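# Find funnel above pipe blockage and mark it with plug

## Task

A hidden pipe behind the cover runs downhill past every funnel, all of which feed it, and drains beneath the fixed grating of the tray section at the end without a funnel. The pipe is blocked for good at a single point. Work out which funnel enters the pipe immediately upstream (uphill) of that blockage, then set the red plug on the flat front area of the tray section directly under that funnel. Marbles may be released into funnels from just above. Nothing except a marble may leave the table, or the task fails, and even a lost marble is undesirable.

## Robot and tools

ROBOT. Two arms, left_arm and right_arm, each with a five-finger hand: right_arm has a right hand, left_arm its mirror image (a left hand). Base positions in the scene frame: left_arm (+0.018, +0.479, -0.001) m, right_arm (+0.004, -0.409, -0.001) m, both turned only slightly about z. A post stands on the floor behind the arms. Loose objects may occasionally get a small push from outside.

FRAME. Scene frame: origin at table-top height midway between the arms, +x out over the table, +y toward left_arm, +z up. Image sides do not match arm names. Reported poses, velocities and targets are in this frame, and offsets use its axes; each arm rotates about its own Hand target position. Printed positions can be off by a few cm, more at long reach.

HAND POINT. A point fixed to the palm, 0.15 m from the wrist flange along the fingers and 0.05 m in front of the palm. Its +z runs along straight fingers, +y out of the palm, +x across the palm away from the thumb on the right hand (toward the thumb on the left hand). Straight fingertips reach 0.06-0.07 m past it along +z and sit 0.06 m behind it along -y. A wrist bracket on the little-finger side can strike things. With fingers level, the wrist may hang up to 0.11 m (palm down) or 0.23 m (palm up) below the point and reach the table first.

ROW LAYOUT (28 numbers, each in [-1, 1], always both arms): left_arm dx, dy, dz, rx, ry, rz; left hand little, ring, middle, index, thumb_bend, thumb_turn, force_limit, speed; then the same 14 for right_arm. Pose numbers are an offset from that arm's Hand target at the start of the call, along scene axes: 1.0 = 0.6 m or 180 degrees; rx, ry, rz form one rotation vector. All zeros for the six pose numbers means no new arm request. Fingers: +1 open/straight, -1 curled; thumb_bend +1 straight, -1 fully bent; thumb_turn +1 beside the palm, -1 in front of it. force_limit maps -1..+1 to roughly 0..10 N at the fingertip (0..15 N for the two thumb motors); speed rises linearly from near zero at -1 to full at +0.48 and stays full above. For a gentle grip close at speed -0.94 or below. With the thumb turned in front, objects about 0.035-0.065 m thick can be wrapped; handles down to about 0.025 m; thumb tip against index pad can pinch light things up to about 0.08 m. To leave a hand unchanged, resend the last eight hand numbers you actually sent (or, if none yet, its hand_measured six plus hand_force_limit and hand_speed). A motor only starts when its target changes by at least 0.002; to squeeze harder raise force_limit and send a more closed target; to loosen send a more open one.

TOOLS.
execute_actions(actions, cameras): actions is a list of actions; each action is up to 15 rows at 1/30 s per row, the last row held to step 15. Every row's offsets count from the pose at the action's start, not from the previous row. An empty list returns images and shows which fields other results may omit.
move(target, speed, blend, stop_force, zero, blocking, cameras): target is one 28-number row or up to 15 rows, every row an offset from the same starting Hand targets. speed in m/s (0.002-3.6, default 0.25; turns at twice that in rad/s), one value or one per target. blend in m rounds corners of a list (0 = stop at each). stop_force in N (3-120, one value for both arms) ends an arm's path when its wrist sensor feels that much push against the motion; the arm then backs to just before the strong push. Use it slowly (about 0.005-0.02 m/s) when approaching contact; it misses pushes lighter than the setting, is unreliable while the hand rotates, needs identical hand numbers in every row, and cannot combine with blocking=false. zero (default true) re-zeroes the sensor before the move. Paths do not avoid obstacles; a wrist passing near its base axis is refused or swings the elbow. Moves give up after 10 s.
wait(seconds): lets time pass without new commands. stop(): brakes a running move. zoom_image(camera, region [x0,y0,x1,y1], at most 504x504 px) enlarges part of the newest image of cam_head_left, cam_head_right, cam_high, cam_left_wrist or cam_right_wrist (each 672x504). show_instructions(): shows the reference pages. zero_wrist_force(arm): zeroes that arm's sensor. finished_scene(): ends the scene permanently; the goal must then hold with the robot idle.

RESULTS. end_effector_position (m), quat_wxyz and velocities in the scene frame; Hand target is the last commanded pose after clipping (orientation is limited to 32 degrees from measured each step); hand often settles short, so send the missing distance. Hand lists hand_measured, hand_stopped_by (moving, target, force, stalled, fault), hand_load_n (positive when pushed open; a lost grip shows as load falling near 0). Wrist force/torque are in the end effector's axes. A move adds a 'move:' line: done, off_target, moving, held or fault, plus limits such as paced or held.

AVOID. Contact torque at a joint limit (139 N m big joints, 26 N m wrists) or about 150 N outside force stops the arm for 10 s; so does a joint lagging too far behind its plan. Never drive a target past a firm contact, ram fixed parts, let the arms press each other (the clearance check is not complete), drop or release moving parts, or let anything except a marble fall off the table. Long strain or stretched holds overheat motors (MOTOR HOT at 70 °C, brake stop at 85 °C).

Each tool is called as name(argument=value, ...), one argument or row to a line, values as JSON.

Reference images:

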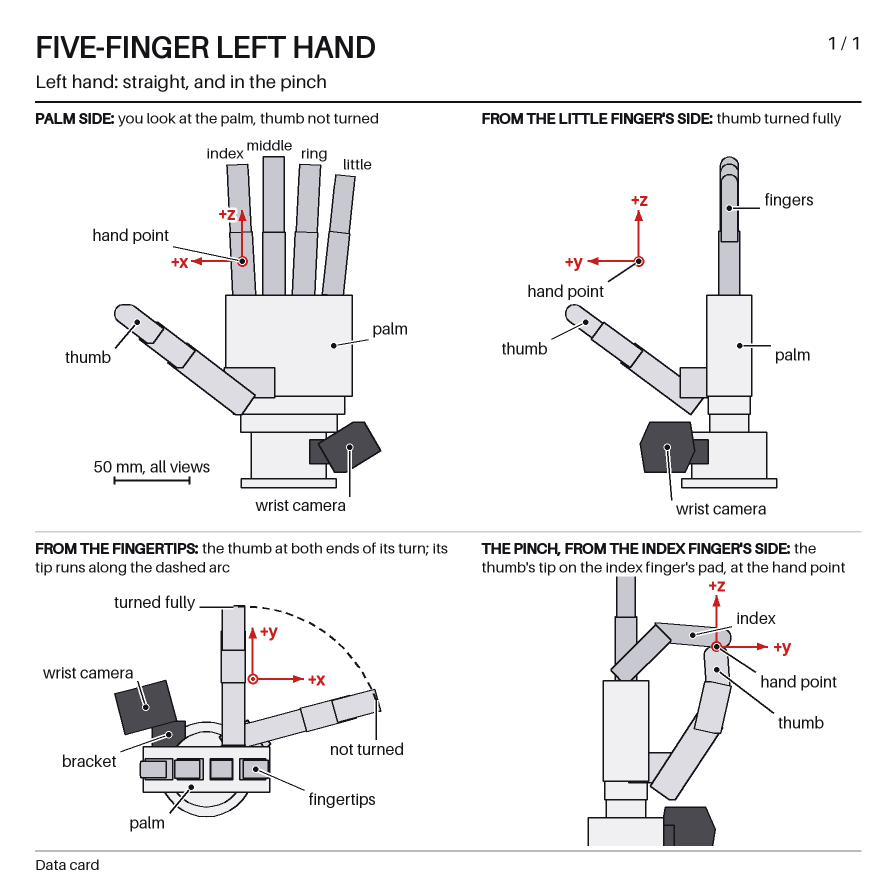

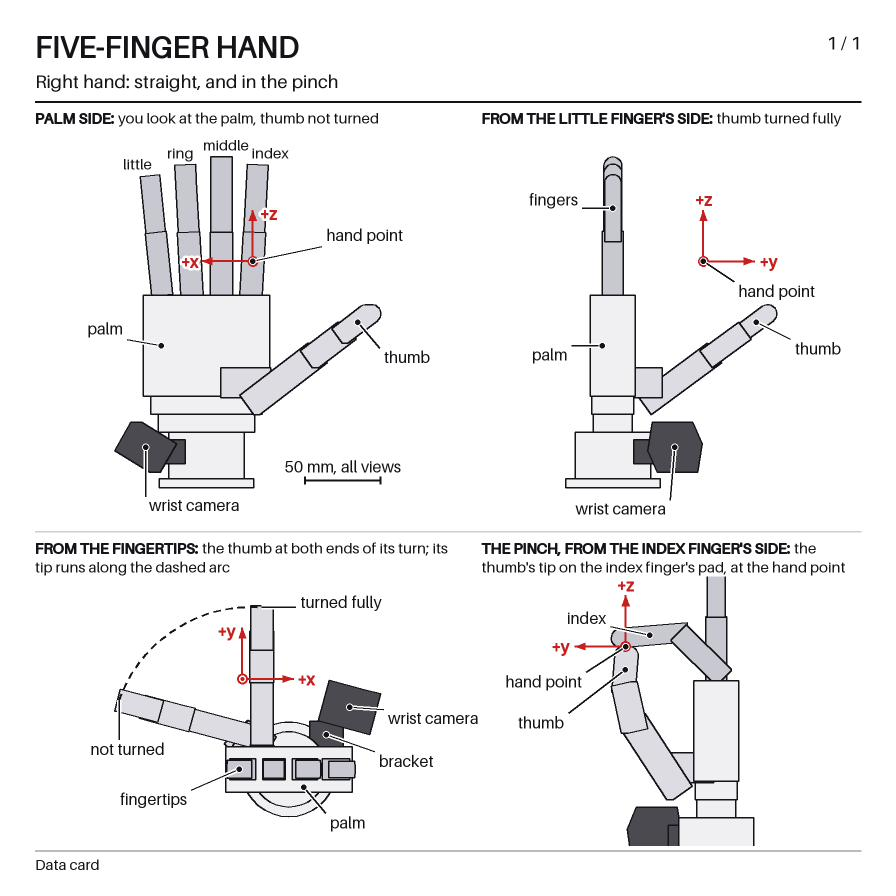

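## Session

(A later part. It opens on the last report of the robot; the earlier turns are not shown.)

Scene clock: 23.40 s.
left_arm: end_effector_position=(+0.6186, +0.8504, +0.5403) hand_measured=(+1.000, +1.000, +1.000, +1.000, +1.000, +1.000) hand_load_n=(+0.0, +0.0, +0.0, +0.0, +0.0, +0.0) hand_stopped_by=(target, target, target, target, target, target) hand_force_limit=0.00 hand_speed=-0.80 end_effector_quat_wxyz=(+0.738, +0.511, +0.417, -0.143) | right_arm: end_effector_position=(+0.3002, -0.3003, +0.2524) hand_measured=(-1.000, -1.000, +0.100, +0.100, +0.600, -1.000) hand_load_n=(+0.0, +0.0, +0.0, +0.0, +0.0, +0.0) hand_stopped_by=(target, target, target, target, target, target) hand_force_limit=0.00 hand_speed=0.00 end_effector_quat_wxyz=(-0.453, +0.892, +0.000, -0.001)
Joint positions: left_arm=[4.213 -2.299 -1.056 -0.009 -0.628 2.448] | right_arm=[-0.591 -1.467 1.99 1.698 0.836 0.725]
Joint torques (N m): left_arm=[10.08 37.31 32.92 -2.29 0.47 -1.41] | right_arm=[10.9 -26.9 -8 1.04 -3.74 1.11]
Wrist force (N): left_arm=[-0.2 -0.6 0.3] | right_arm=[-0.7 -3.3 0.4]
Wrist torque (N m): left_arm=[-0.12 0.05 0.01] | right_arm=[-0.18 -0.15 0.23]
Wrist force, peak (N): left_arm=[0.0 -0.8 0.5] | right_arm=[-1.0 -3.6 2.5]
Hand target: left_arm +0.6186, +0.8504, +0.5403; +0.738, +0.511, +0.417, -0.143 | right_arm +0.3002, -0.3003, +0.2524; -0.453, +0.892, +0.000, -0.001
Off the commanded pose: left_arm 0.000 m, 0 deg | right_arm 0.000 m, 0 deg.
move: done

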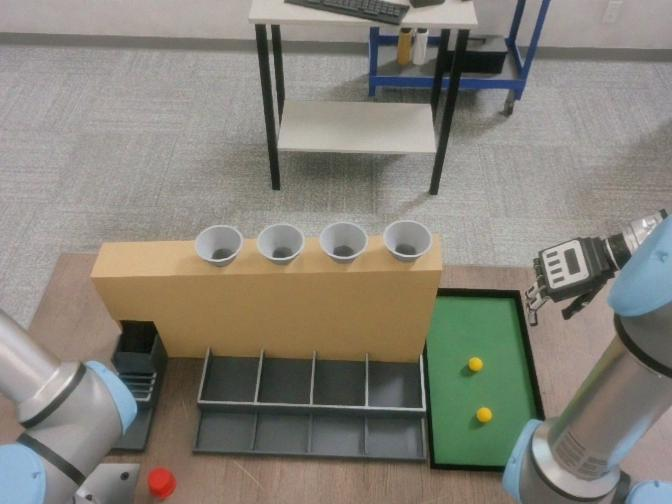

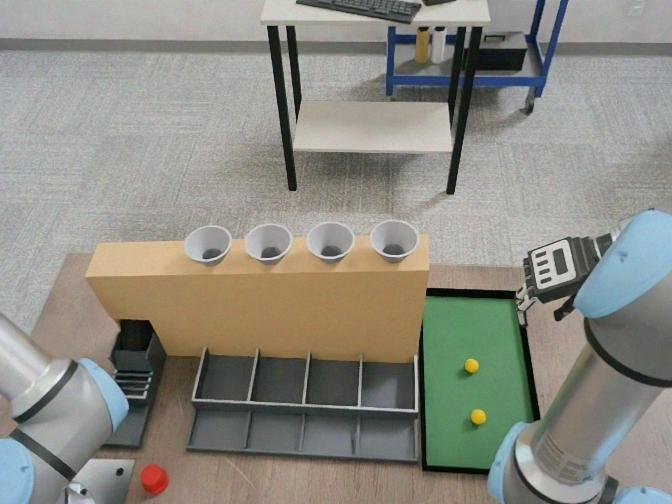

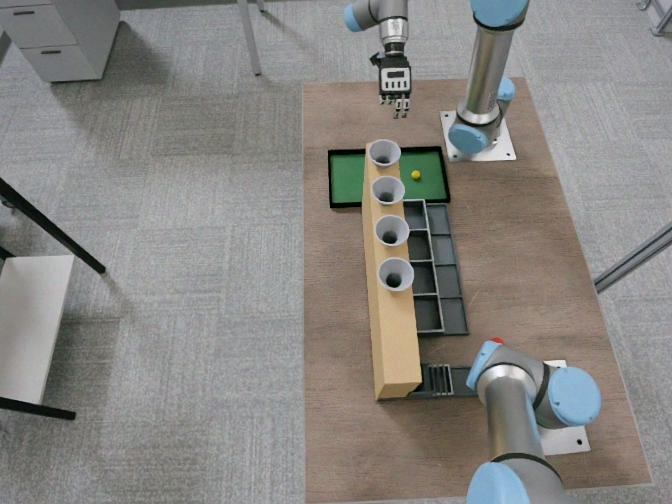

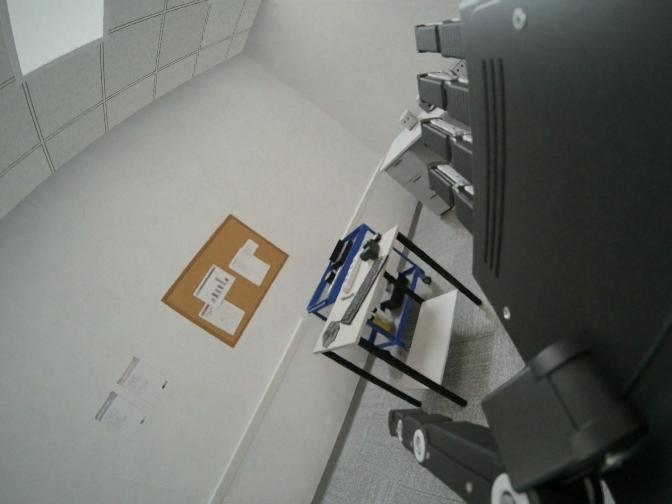

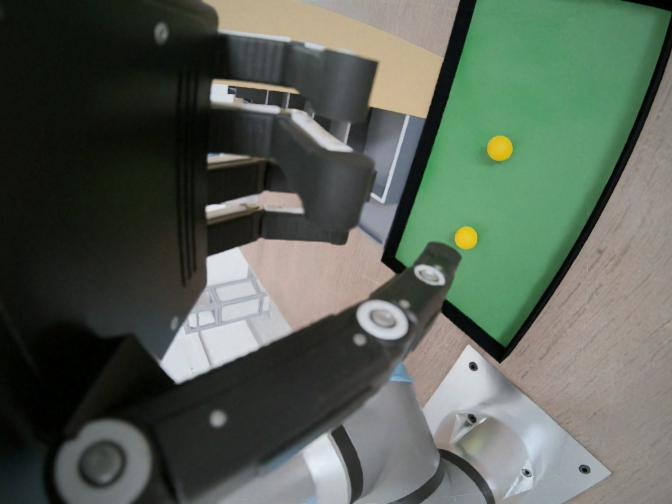

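move(
  target=[0,0,0,0,0,0,1,1,1,1,1,1,0,-0.8,-0.05,0.0,-0.2,0,0,0,-1,-1,0.1,0.1,0.6,-1,0,0],
  speed=0.3,
  cameras=["cam_head_left","cam_head_right","cam_high","cam_right_wrist"],
)

Scene clock: 24.97 s.
left_arm: end_effector_position=(+0.6186, +0.8504, +0.5403) hand_measured=(+1.000, +1.000, +1.000, +1.000, +1.000, +1.000) hand_load_n=(+0.0, +0.0, +0.0, +0.0, +0.0, +0.0) hand_stopped_by=(target, target, target, target, target, target) hand_force_limit=0.00 hand_speed=-0.80 end_effector_quat_wxyz=(+0.738, +0.511, +0.417, -0.143) | right_arm: end_effector_position=(+0.2702, -0.3003, +0.1325) hand_measured=(-1.000, -1.000, +0.100, +0.100, +0.600, -1.000) hand_load_n=(+0.0, +0.0, +0.0, +0.0, +0.0, +0.0) hand_stopped_by=(target, target, target, target, target, target) hand_force_limit=0.00 hand_speed=0.00 end_effector_quat_wxyz=(-0.453, +0.892, +0.000, -0.001)
Joint positions: left_arm=[4.213 -2.299 -1.056 -0.009 -0.628 2.448] | right_arm=[-0.651 -1.319 2.222 1.359 0.873 0.662]
Joint torques (N m): left_arm=[11.07 38.01 31.38 -2.05 0.18 -1.18] | right_arm=[4.33 -15.65 -1.97 0.54 -3.07 -0.49]
Wrist force (N): left_arm=[0.1 -0.7 0.6] | right_arm=[-0.7 -3.2 0.6]
Wrist torque (N m): left_arm=[-0.13 0.01 0.04] | right_arm=[-0.19 -0.15 0.22]
Wrist force, peak (N): left_arm=[-0.1 -0.8 0.5] | right_arm=[0.1 -5.7 -0.7]
Hand target: left_arm +0.6186, +0.8504, +0.5403; +0.738, +0.511, +0.417, -0.143 | right_arm +0.2702, -0.3003, +0.1324; -0.453, +0.892, +0.000, -0.001
Off the commanded pose: left_arm 0.000 m, 0 deg | right_arm 0.000 m, 0 deg.
move: done

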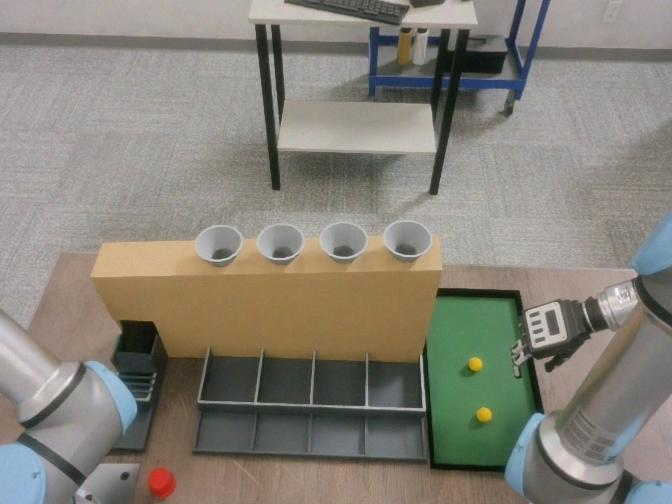

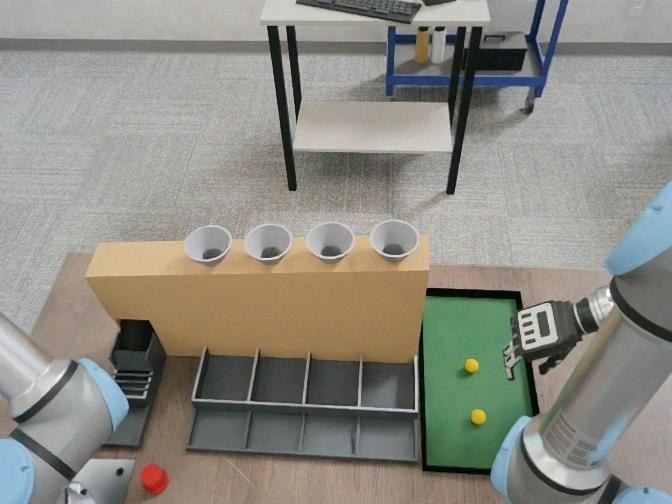

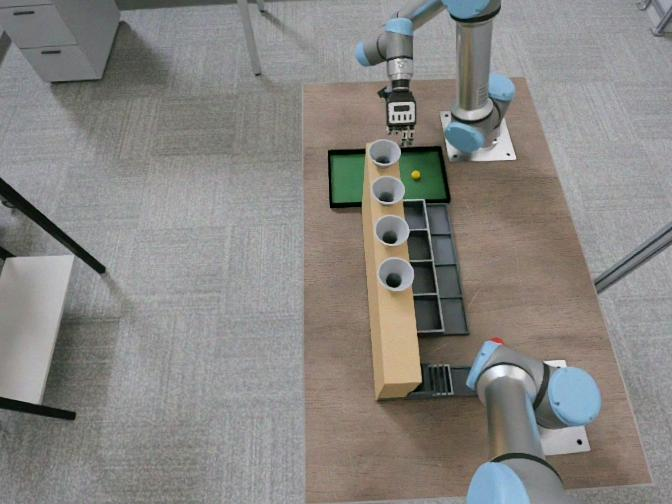

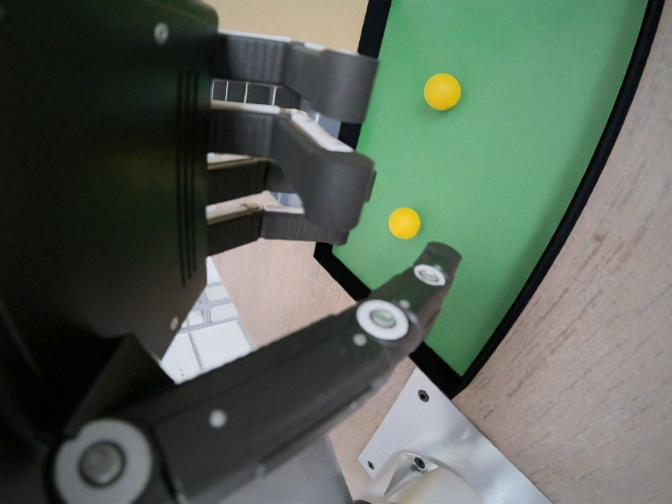

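move(
  target=[0,0,0,0,0,0,1,1,1,1,1,1,0,-0.8,-0.05,0.0,-0.06,0,0,0,1,1,0.1,0.1,0.6,-1,0,0],
  speed=0.3,
  cameras=["cam_head_left","cam_head_right","cam_high","cam_right_wrist"],
)

zoom_image(
  camera="cam_head_left",
  region=[420, 270, 620, 470],
)

zoom_image(
  camera="cam_head_right",
  region=[420, 270, 620, 470],
)

zoom_image(
  camera="cam_high",
  region=[320, 60, 520, 260],
)

Scene clock: 26.47 s.
left_arm: end_effector_position=(+0.6186, +0.8504, +0.5403) hand_measured=(+1.000, +1.000, +1.000, +1.000, +1.000, +1.000) hand_load_n=(+0.0, +0.0, +0.0, +0.0, +0.0, +0.0) hand_stopped_by=(target, target, target, target, target, target) hand_force_limit=0.00 hand_speed=-0.80 end_effector_quat_wxyz=(+0.738, +0.511, +0.417, -0.143) | right_arm: end_effector_position=(+0.2402, -0.3003, +0.0964) hand_measured=(+1.000, +1.000, +0.100, +0.100, +0.600, -1.000) hand_load_n=(-0.5, +0.0, +0.0, +0.0, +0.0, +0.0) hand_stopped_by=(target, target, target, target, target, target) hand_force_limit=0.00 hand_speed=0.00 end_effector_quat_wxyz=(-0.453, +0.892, +0.000, -0.001)
Joint positions: left_arm=[4.213 -2.299 -1.056 -0.009 -0.628 2.448] | right_arm=[-0.726 -1.279 2.343 1.243 0.922 0.59]
Joint torques (N m): left_arm=[10.53 38.64 31.82 -2.15 0.46 -1.35] | right_arm=[-9.66 -17 0.23 0.84 2.06 -1.79]
Wrist force (N): left_arm=[-0.2 -0.5 0.7] | right_arm=[-0.3 -3.3 0.3]
Wrist torque (N m): left_arm=[-0.12 0.07 0.00] | right_arm=[-0.19 -0.19 0.26]
Wrist force, peak (N): left_arm=[-0.1 -0.7 0.5] | right_arm=[0.8 -4.5 -0.3]
Hand target: left_arm +0.6186, +0.8504, +0.5403; +0.738, +0.511, +0.417, -0.143 | right_arm +0.2402, -0.3003, +0.0964; -0.453, +0.892, +0.000, -0.001
Off the commanded pose: left_arm 0.000 m, 0 deg | right_arm 0.000 m, 0 deg.
move: done

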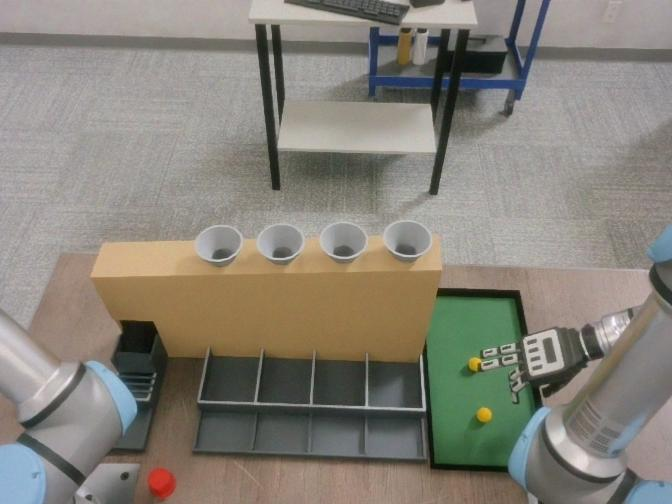

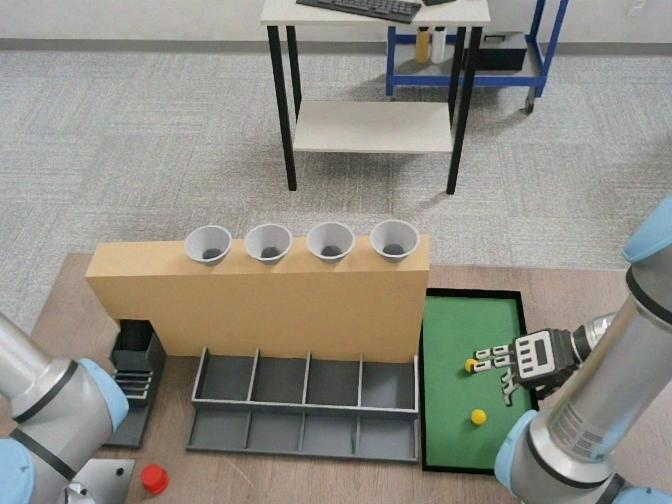

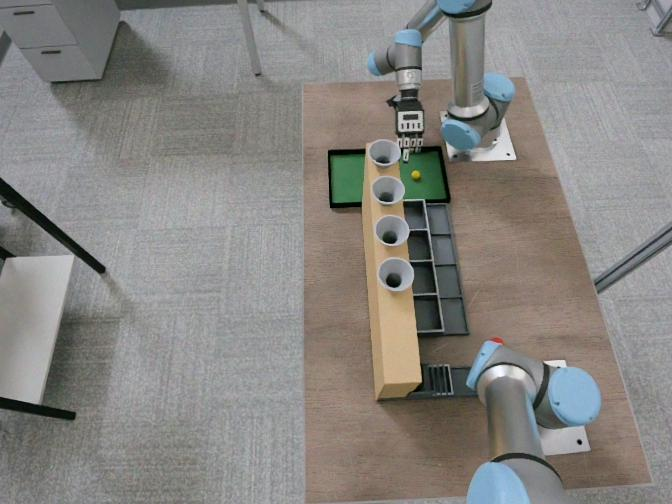

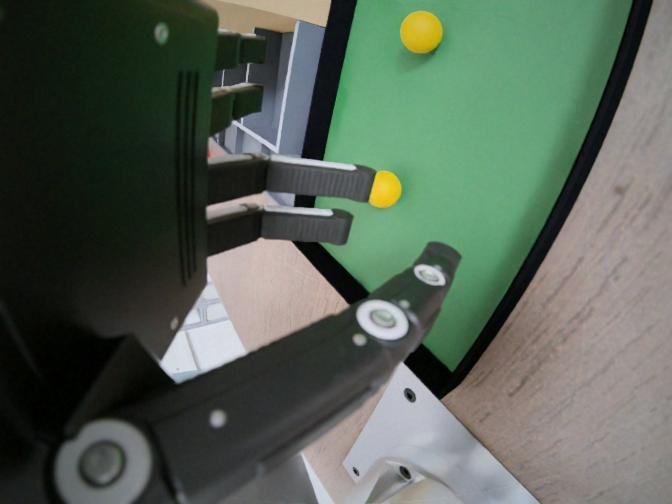

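Scaled by 2.520 from the camera's image (finer frame: 960x720).

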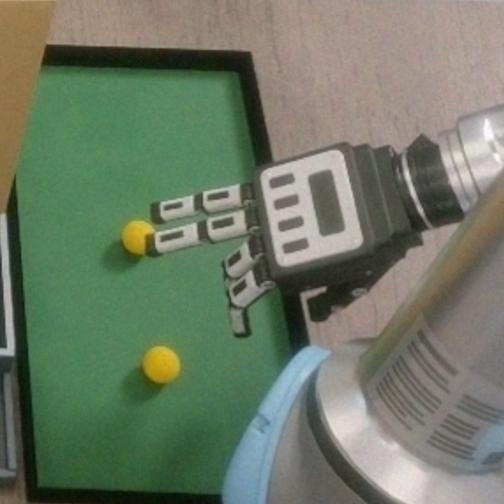

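Scaled by 2.520 from the camera's image (finer frame: 960x720).

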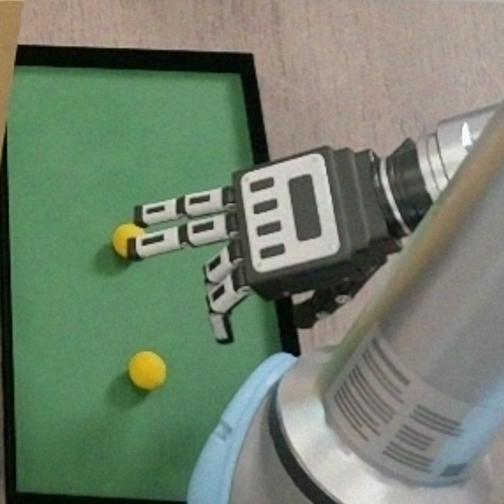

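Scaled by 2.520 from the camera's image (finer frame: 960x720).

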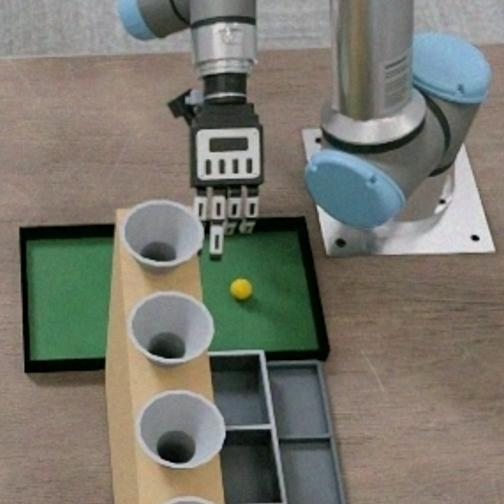

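move(
  target=[0,0,0,0,0,0,1,1,1,1,1,1,0,-0.8,-0.032,0.13,-0.036,0,0,0,1,1,0.4,0.4,0.8,-1,0,0],
  speed=0.15,
  cameras=["cam_head_left","cam_head_right","cam_high","cam_right_wrist"],
)

zoom_image(
  camera="cam_head_left",
  region=[420, 320, 580, 480],
)

zoom_image(
  camera="cam_head_right",
  region=[420, 320, 580, 480],
)

zoom_image(
  camera="cam_right_wrist",
  region=[200, 0, 672, 400],
)

zoom_image(
  camera="cam_high",
  region=[360, 100, 500, 240],
)

Scene clock: 30.03 s.
left_arm: end_effector_position=(+0.6186, +0.8504, +0.5403) hand_measured=(+1.000, +1.000, +1.000, +1.000, +1.000, +1.000) hand_load_n=(+0.0, +0.0, +0.0, +0.0, +0.0, +0.0) hand_stopped_by=(target, target, target, target, target, target) hand_force_limit=0.00 hand_speed=-0.80 end_effector_quat_wxyz=(+0.738, +0.511, +0.417, -0.143) | right_arm: end_effector_position=(+0.2210, -0.2224, +0.0748) hand_measured=(+1.000, +1.000, +0.400, +0.400, +0.800, -1.000) hand_load_n=(+0.0, +0.0, +0.0, +0.0, +0.0, +0.5) hand_stopped_by=(target, target, target, target, target, target) hand_force_limit=0.00 hand_speed=0.00 end_effector_quat_wxyz=(-0.453, +0.892, +0.000, -0.001)
Joint positions: left_arm=[4.213 -2.299 -1.056 -0.009 -0.628 2.448] | right_arm=[-0.488 -1.283 2.395 1.028 0.777 0.842]
Joint torques (N m): left_arm=[9.52 38.28 32.15 -1.84 -0.25 -0.77] | right_arm=[10.37 -19.27 1.4 0.93 -1.89 1.6]
Wrist force (N): left_arm=[0.1 -0.7 0.1] | right_arm=[-0.4 -3.1 0.3]
Wrist torque (N m): left_arm=[-0.10 0.01 0.03] | right_arm=[-0.19 -0.18 0.38]
Wrist force, peak (N): left_arm=[-0.2 -0.7 0.7] | right_arm=[-1.0 -3.8 1.5]
Hand target: left_arm +0.6186, +0.8504, +0.5403; +0.738, +0.511, +0.417, -0.143 | right_arm +0.2210, -0.2223, +0.0748; -0.453, +0.892, +0.000, -0.001
Off the commanded pose: left_arm 0.000 m, 0 deg | right_arm 0.000 m, 0 deg.
move: done

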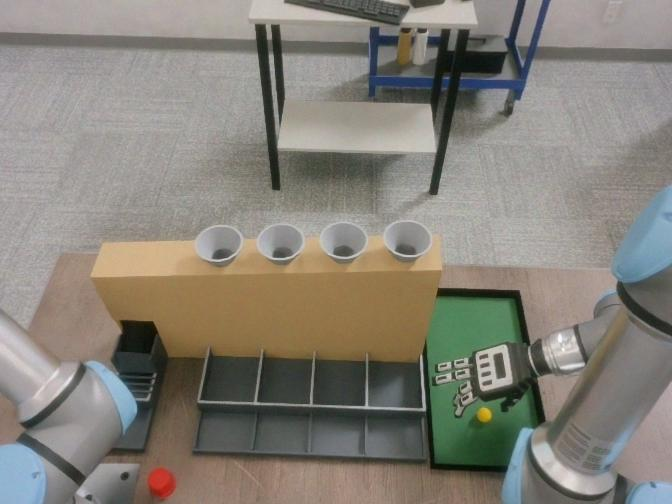

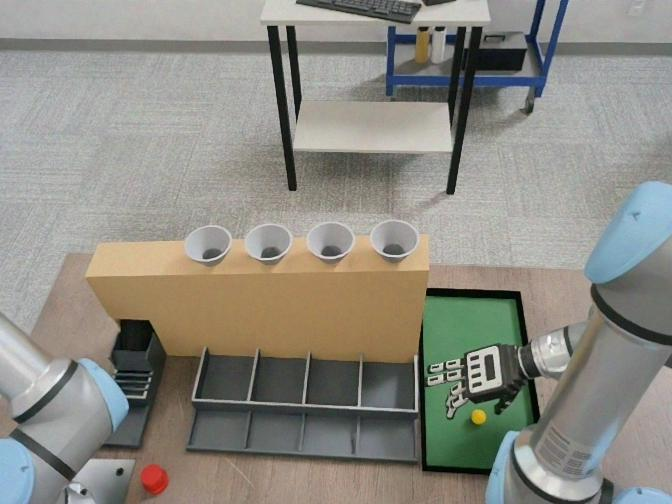

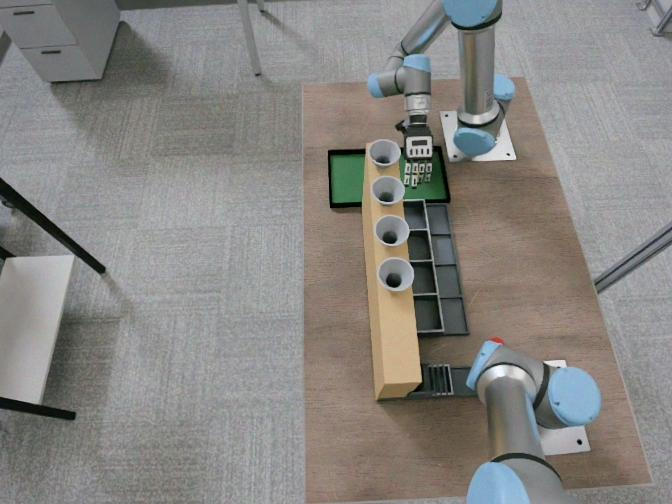

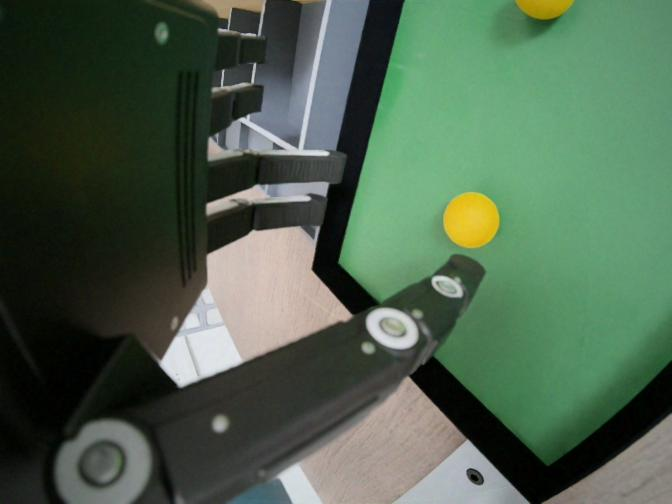

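Scaled by 3.150 from the camera's image (finer frame: 960x720).

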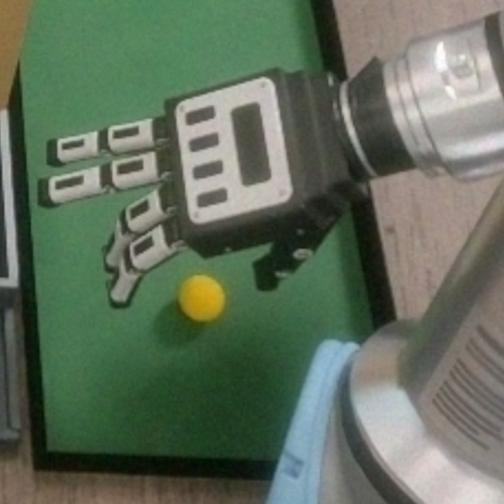

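Scaled by 3.150 from the camera's image (finer frame: 960x720).

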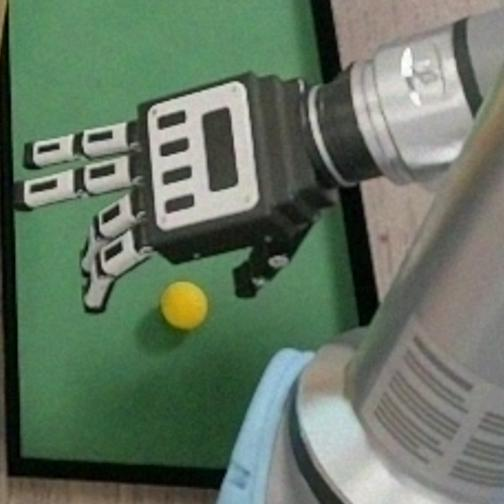

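Scaled by 1.068 from the camera's image (finer frame: 960x720).

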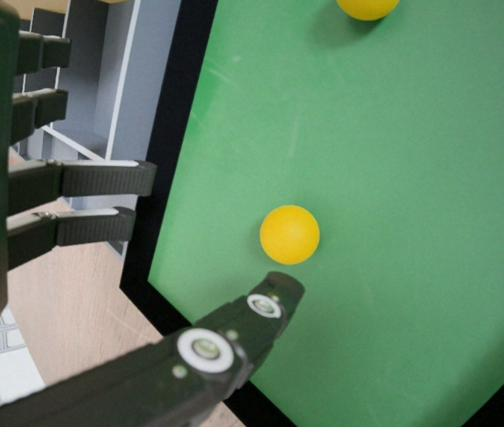

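Scaled by 3.600 from the camera's image (finer frame: 960x720).

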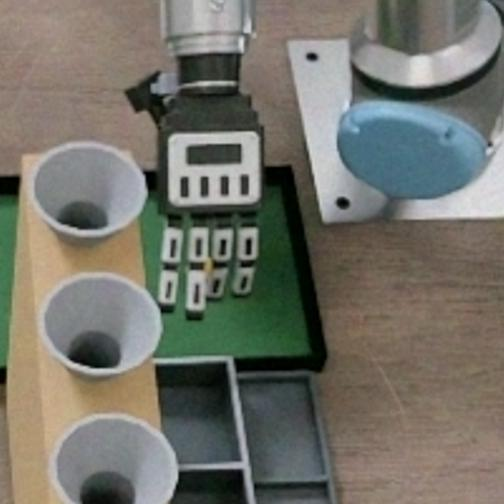

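move(
  target=[0,0,0,0,0,0,1,1,1,1,1,1,0,-0.8,0.0133,-0.0145,-0.041,0,0,0,1,1,0.4,0.4,0.8,-1,0,0],
  speed=0.08,
  stop_force=6,
  cameras=["cam_head_left","cam_head_right","cam_high","cam_right_wrist"],
)

zoom_image(
  camera="cam_head_left",
  region=[420, 320, 580, 480],
)

zoom_image(
  camera="cam_high",
  region=[360, 100, 500, 240],
)

Scene clock: 33.00 s.
left_arm: end_effector_position=(+0.6186, +0.8504, +0.5403) hand_measured=(+1.000, +1.000, +1.000, +1.000, +1.000, +1.000) hand_load_n=(+0.0, +0.0, +0.0, +0.0, +0.0, +0.0) hand_stopped_by=(target, target, target, target, target, target) hand_force_limit=0.00 hand_speed=-0.80 end_effector_quat_wxyz=(+0.738, +0.511, +0.417, -0.143) | right_arm: end_effector_position=(+0.2290, -0.2310, +0.0502) hand_measured=(+1.000, +1.000, +0.400, +0.400, +0.800, -1.000) hand_load_n=(+0.5, +0.0, +0.0, +0.0, +0.0, +0.0) hand_stopped_by=(target, target, target, target, target, target) hand_force_limit=0.00 hand_speed=0.00 end_effector_quat_wxyz=(-0.453, +0.892, +0.000, -0.001)
Joint positions: left_arm=[4.213 -2.299 -1.056 -0.009 -0.628 2.448] | right_arm=[-0.506 -1.19 2.384 0.961 0.786 0.82]
Joint torques (N m): left_arm=[10.23 39.15 30.73 -2.3 -0.08 -1.18] | right_arm=[10.67 -16.62 2.91 0.84 -3.7 1.52]
Wrist force (N): left_arm=[0.0 -0.5 0.7] | right_arm=[-0.4 -3.2 0.4]
Wrist torque (N m): left_arm=[-0.11 0.05 0.01] | right_arm=[-0.21 -0.19 0.34]
Wrist force, peak (N): left_arm=[0.2 -0.7 0.6] | right_arm=[-0.6 -4.0 0.0]
Hand target: left_arm +0.6186, +0.8504, +0.5403; +0.738, +0.511, +0.417, -0.143 | right_arm +0.2290, -0.2310, +0.0502; -0.453, +0.892, +0.000, -0.001
Off the commanded pose: left_arm 0.000 m, 0 deg | right_arm 0.000 m, 0 deg.
move: done

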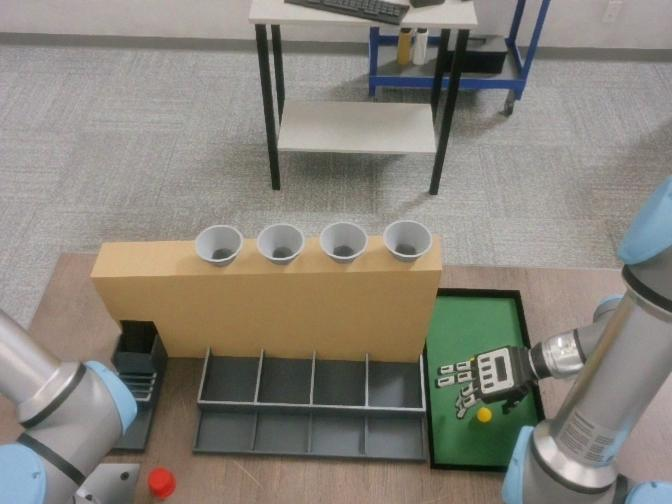

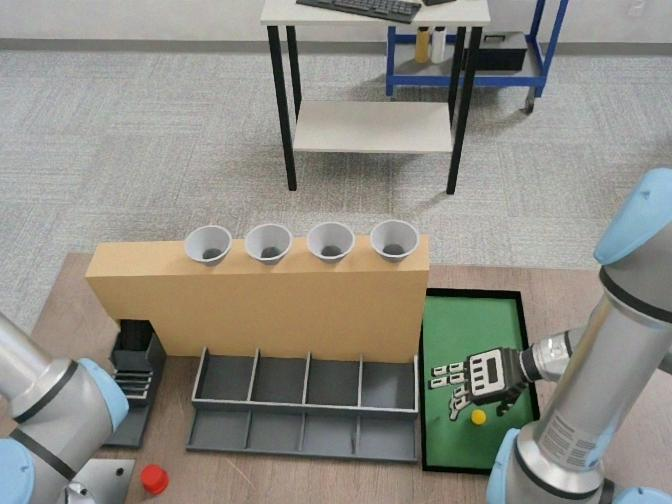

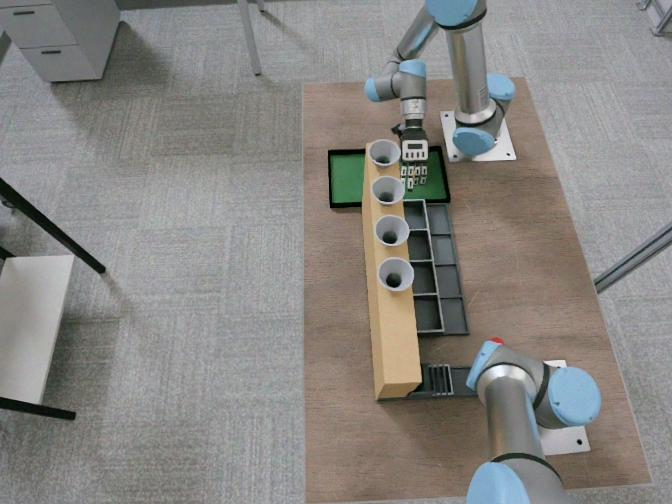

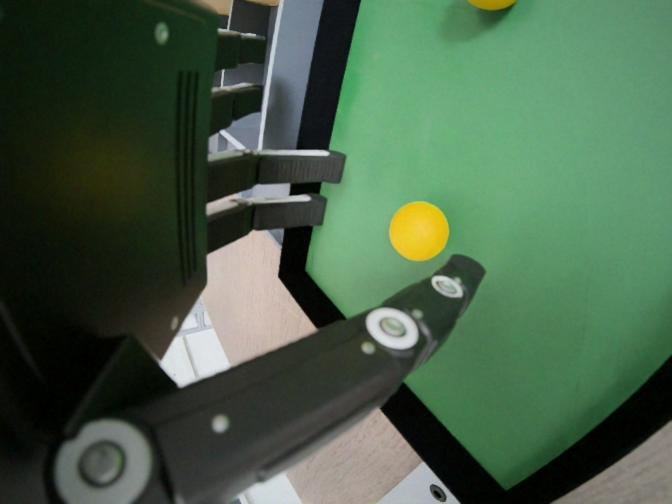

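Scaled by 3.150 from the camera's image (finer frame: 960x720).

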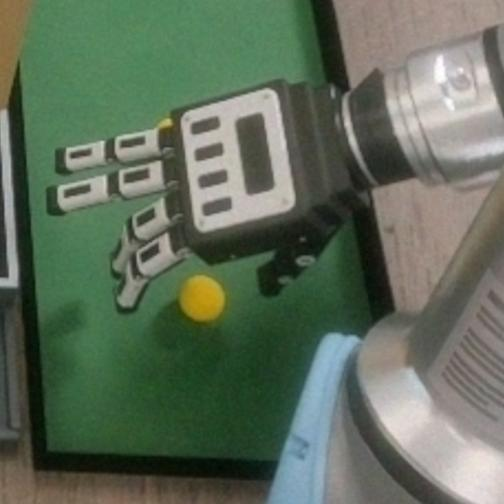

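Scaled by 3.600 from the camera's image (finer frame: 960x720).

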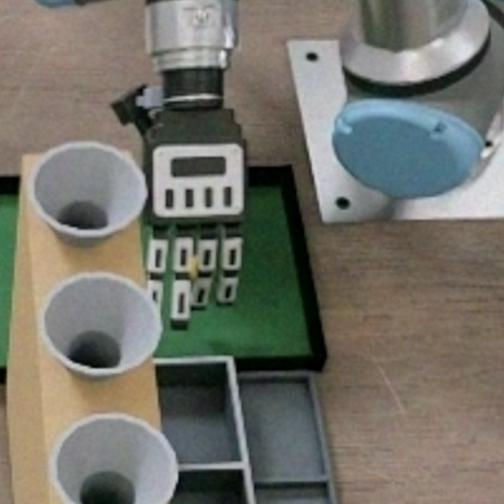

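move(
  target=[0,0,0,0,0,0,1,1,1,1,1,1,0,-0.8,0.0,-0.003,-0.03,0,0,0,1,1,0.4,0.4,0.8,-1,0,0],
  speed=0.05,
  stop_force=5,
  cameras=["cam_head_left","cam_head_right","cam_high","cam_right_wrist"],
)

zoom_image(
  camera="cam_head_left",
  region=[420, 340, 540, 460],
)

zoom_image(
  camera="cam_high",
  region=[380, 130, 460, 210],
)

Scene clock: 35.20 s.
left_arm: end_effector_position=(+0.6186, +0.8504, +0.5403) hand_measured=(+1.000, +1.000, +1.000, +1.000, +1.000, +1.000) hand_load_n=(+0.0, +0.0, +0.0, +0.0, +0.0, +0.0) hand_stopped_by=(target, target, target, target, target, target) hand_force_limit=0.00 hand_speed=-0.80 end_effector_quat_wxyz=(+0.738, +0.511, +0.417, -0.143) | right_arm: end_effector_position=(+0.2290, -0.2328, +0.0322) hand_measured=(+1.000, +1.000, +0.400, +0.400, +0.800, -1.000) hand_load_n=(+0.0, +0.0, +0.0, +0.0, +0.0, +0.0) hand_stopped_by=(target, target, target, target, target, target) hand_force_limit=0.00 hand_speed=0.00 end_effector_quat_wxyz=(-0.453, +0.892, +0.000, -0.001)
Joint positions: left_arm=[4.213 -2.299 -1.056 -0.009 -0.628 2.448] | right_arm=[-0.513 -1.131 2.389 0.903 0.791 0.812]
Joint torques (N m): left_arm=[10.49 39.89 31.09 -2.34 0.03 -1.01] | right_arm=[12.27 -21.41 -11.53 1.12 -3.41 1.49]
Wrist force (N): left_arm=[-0.1 -0.6 0.2] | right_arm=[-0.5 -2.9 0.4]
Wrist torque (N m): left_arm=[-0.10 0.04 0.01] | right_arm=[-0.16 -0.17 0.39]
Wrist force, peak (N): left_arm=[-0.1 -0.7 0.7] | right_arm=[-0.3 -3.6 0.2]
Hand target: left_arm +0.6186, +0.8504, +0.5403; +0.738, +0.511, +0.417, -0.143 | right_arm +0.2290, -0.2328, +0.0322; -0.453, +0.892, +0.000, -0.001
Off the commanded pose: left_arm 0.000 m, 0 deg | right_arm 0.000 m, 0 deg.
move: done

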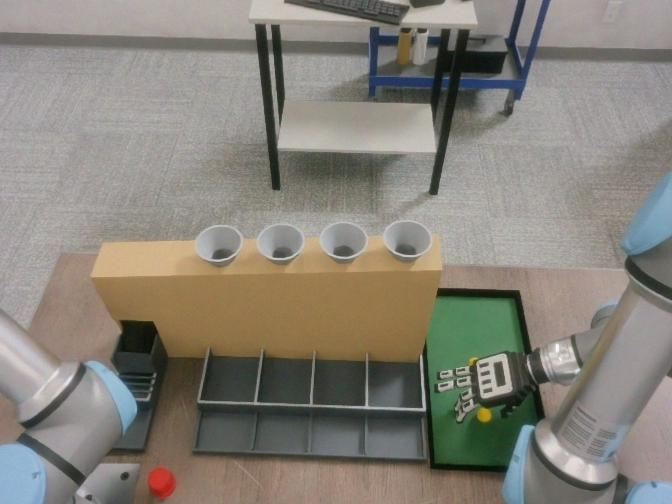

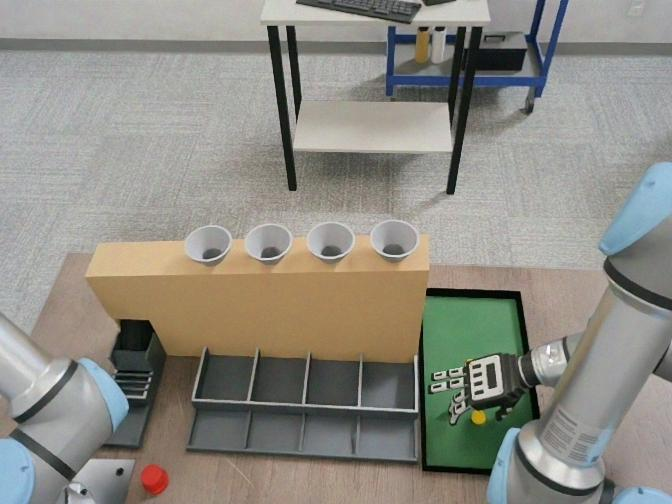

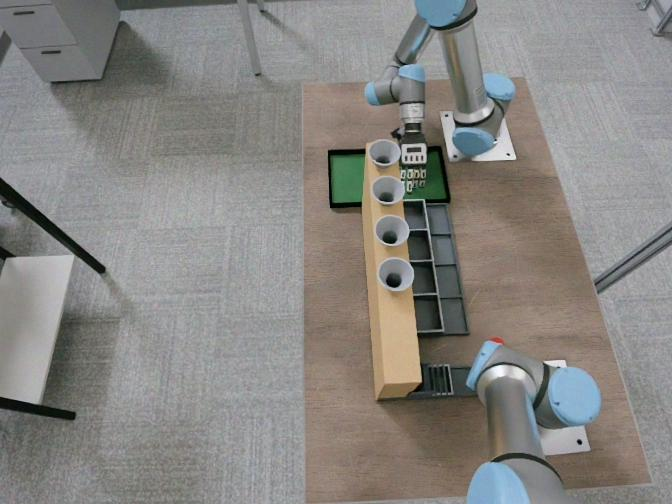

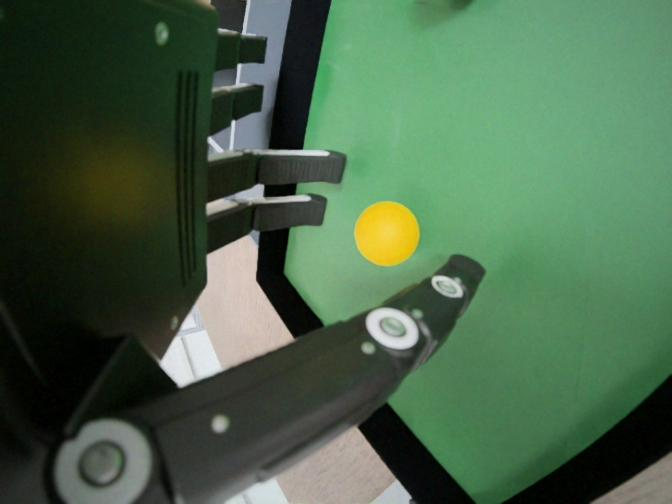

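Scaled by 4.200 from the camera's image (finer frame: 960x720).

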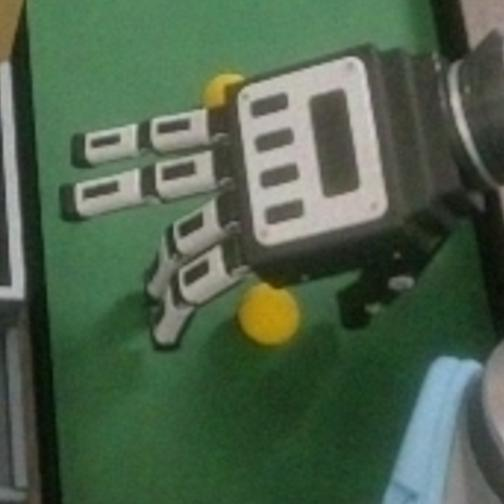

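Scaled by 6.300 from the camera's image (finer frame: 960x720).

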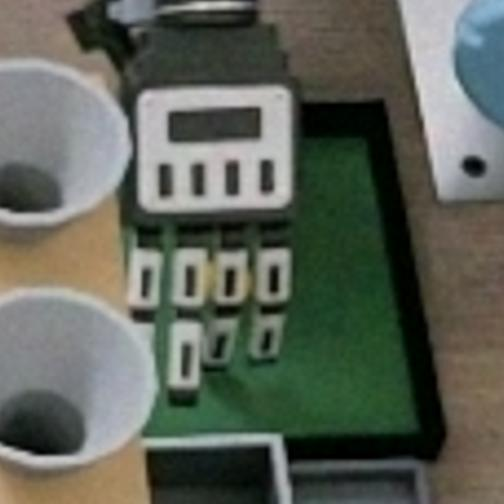

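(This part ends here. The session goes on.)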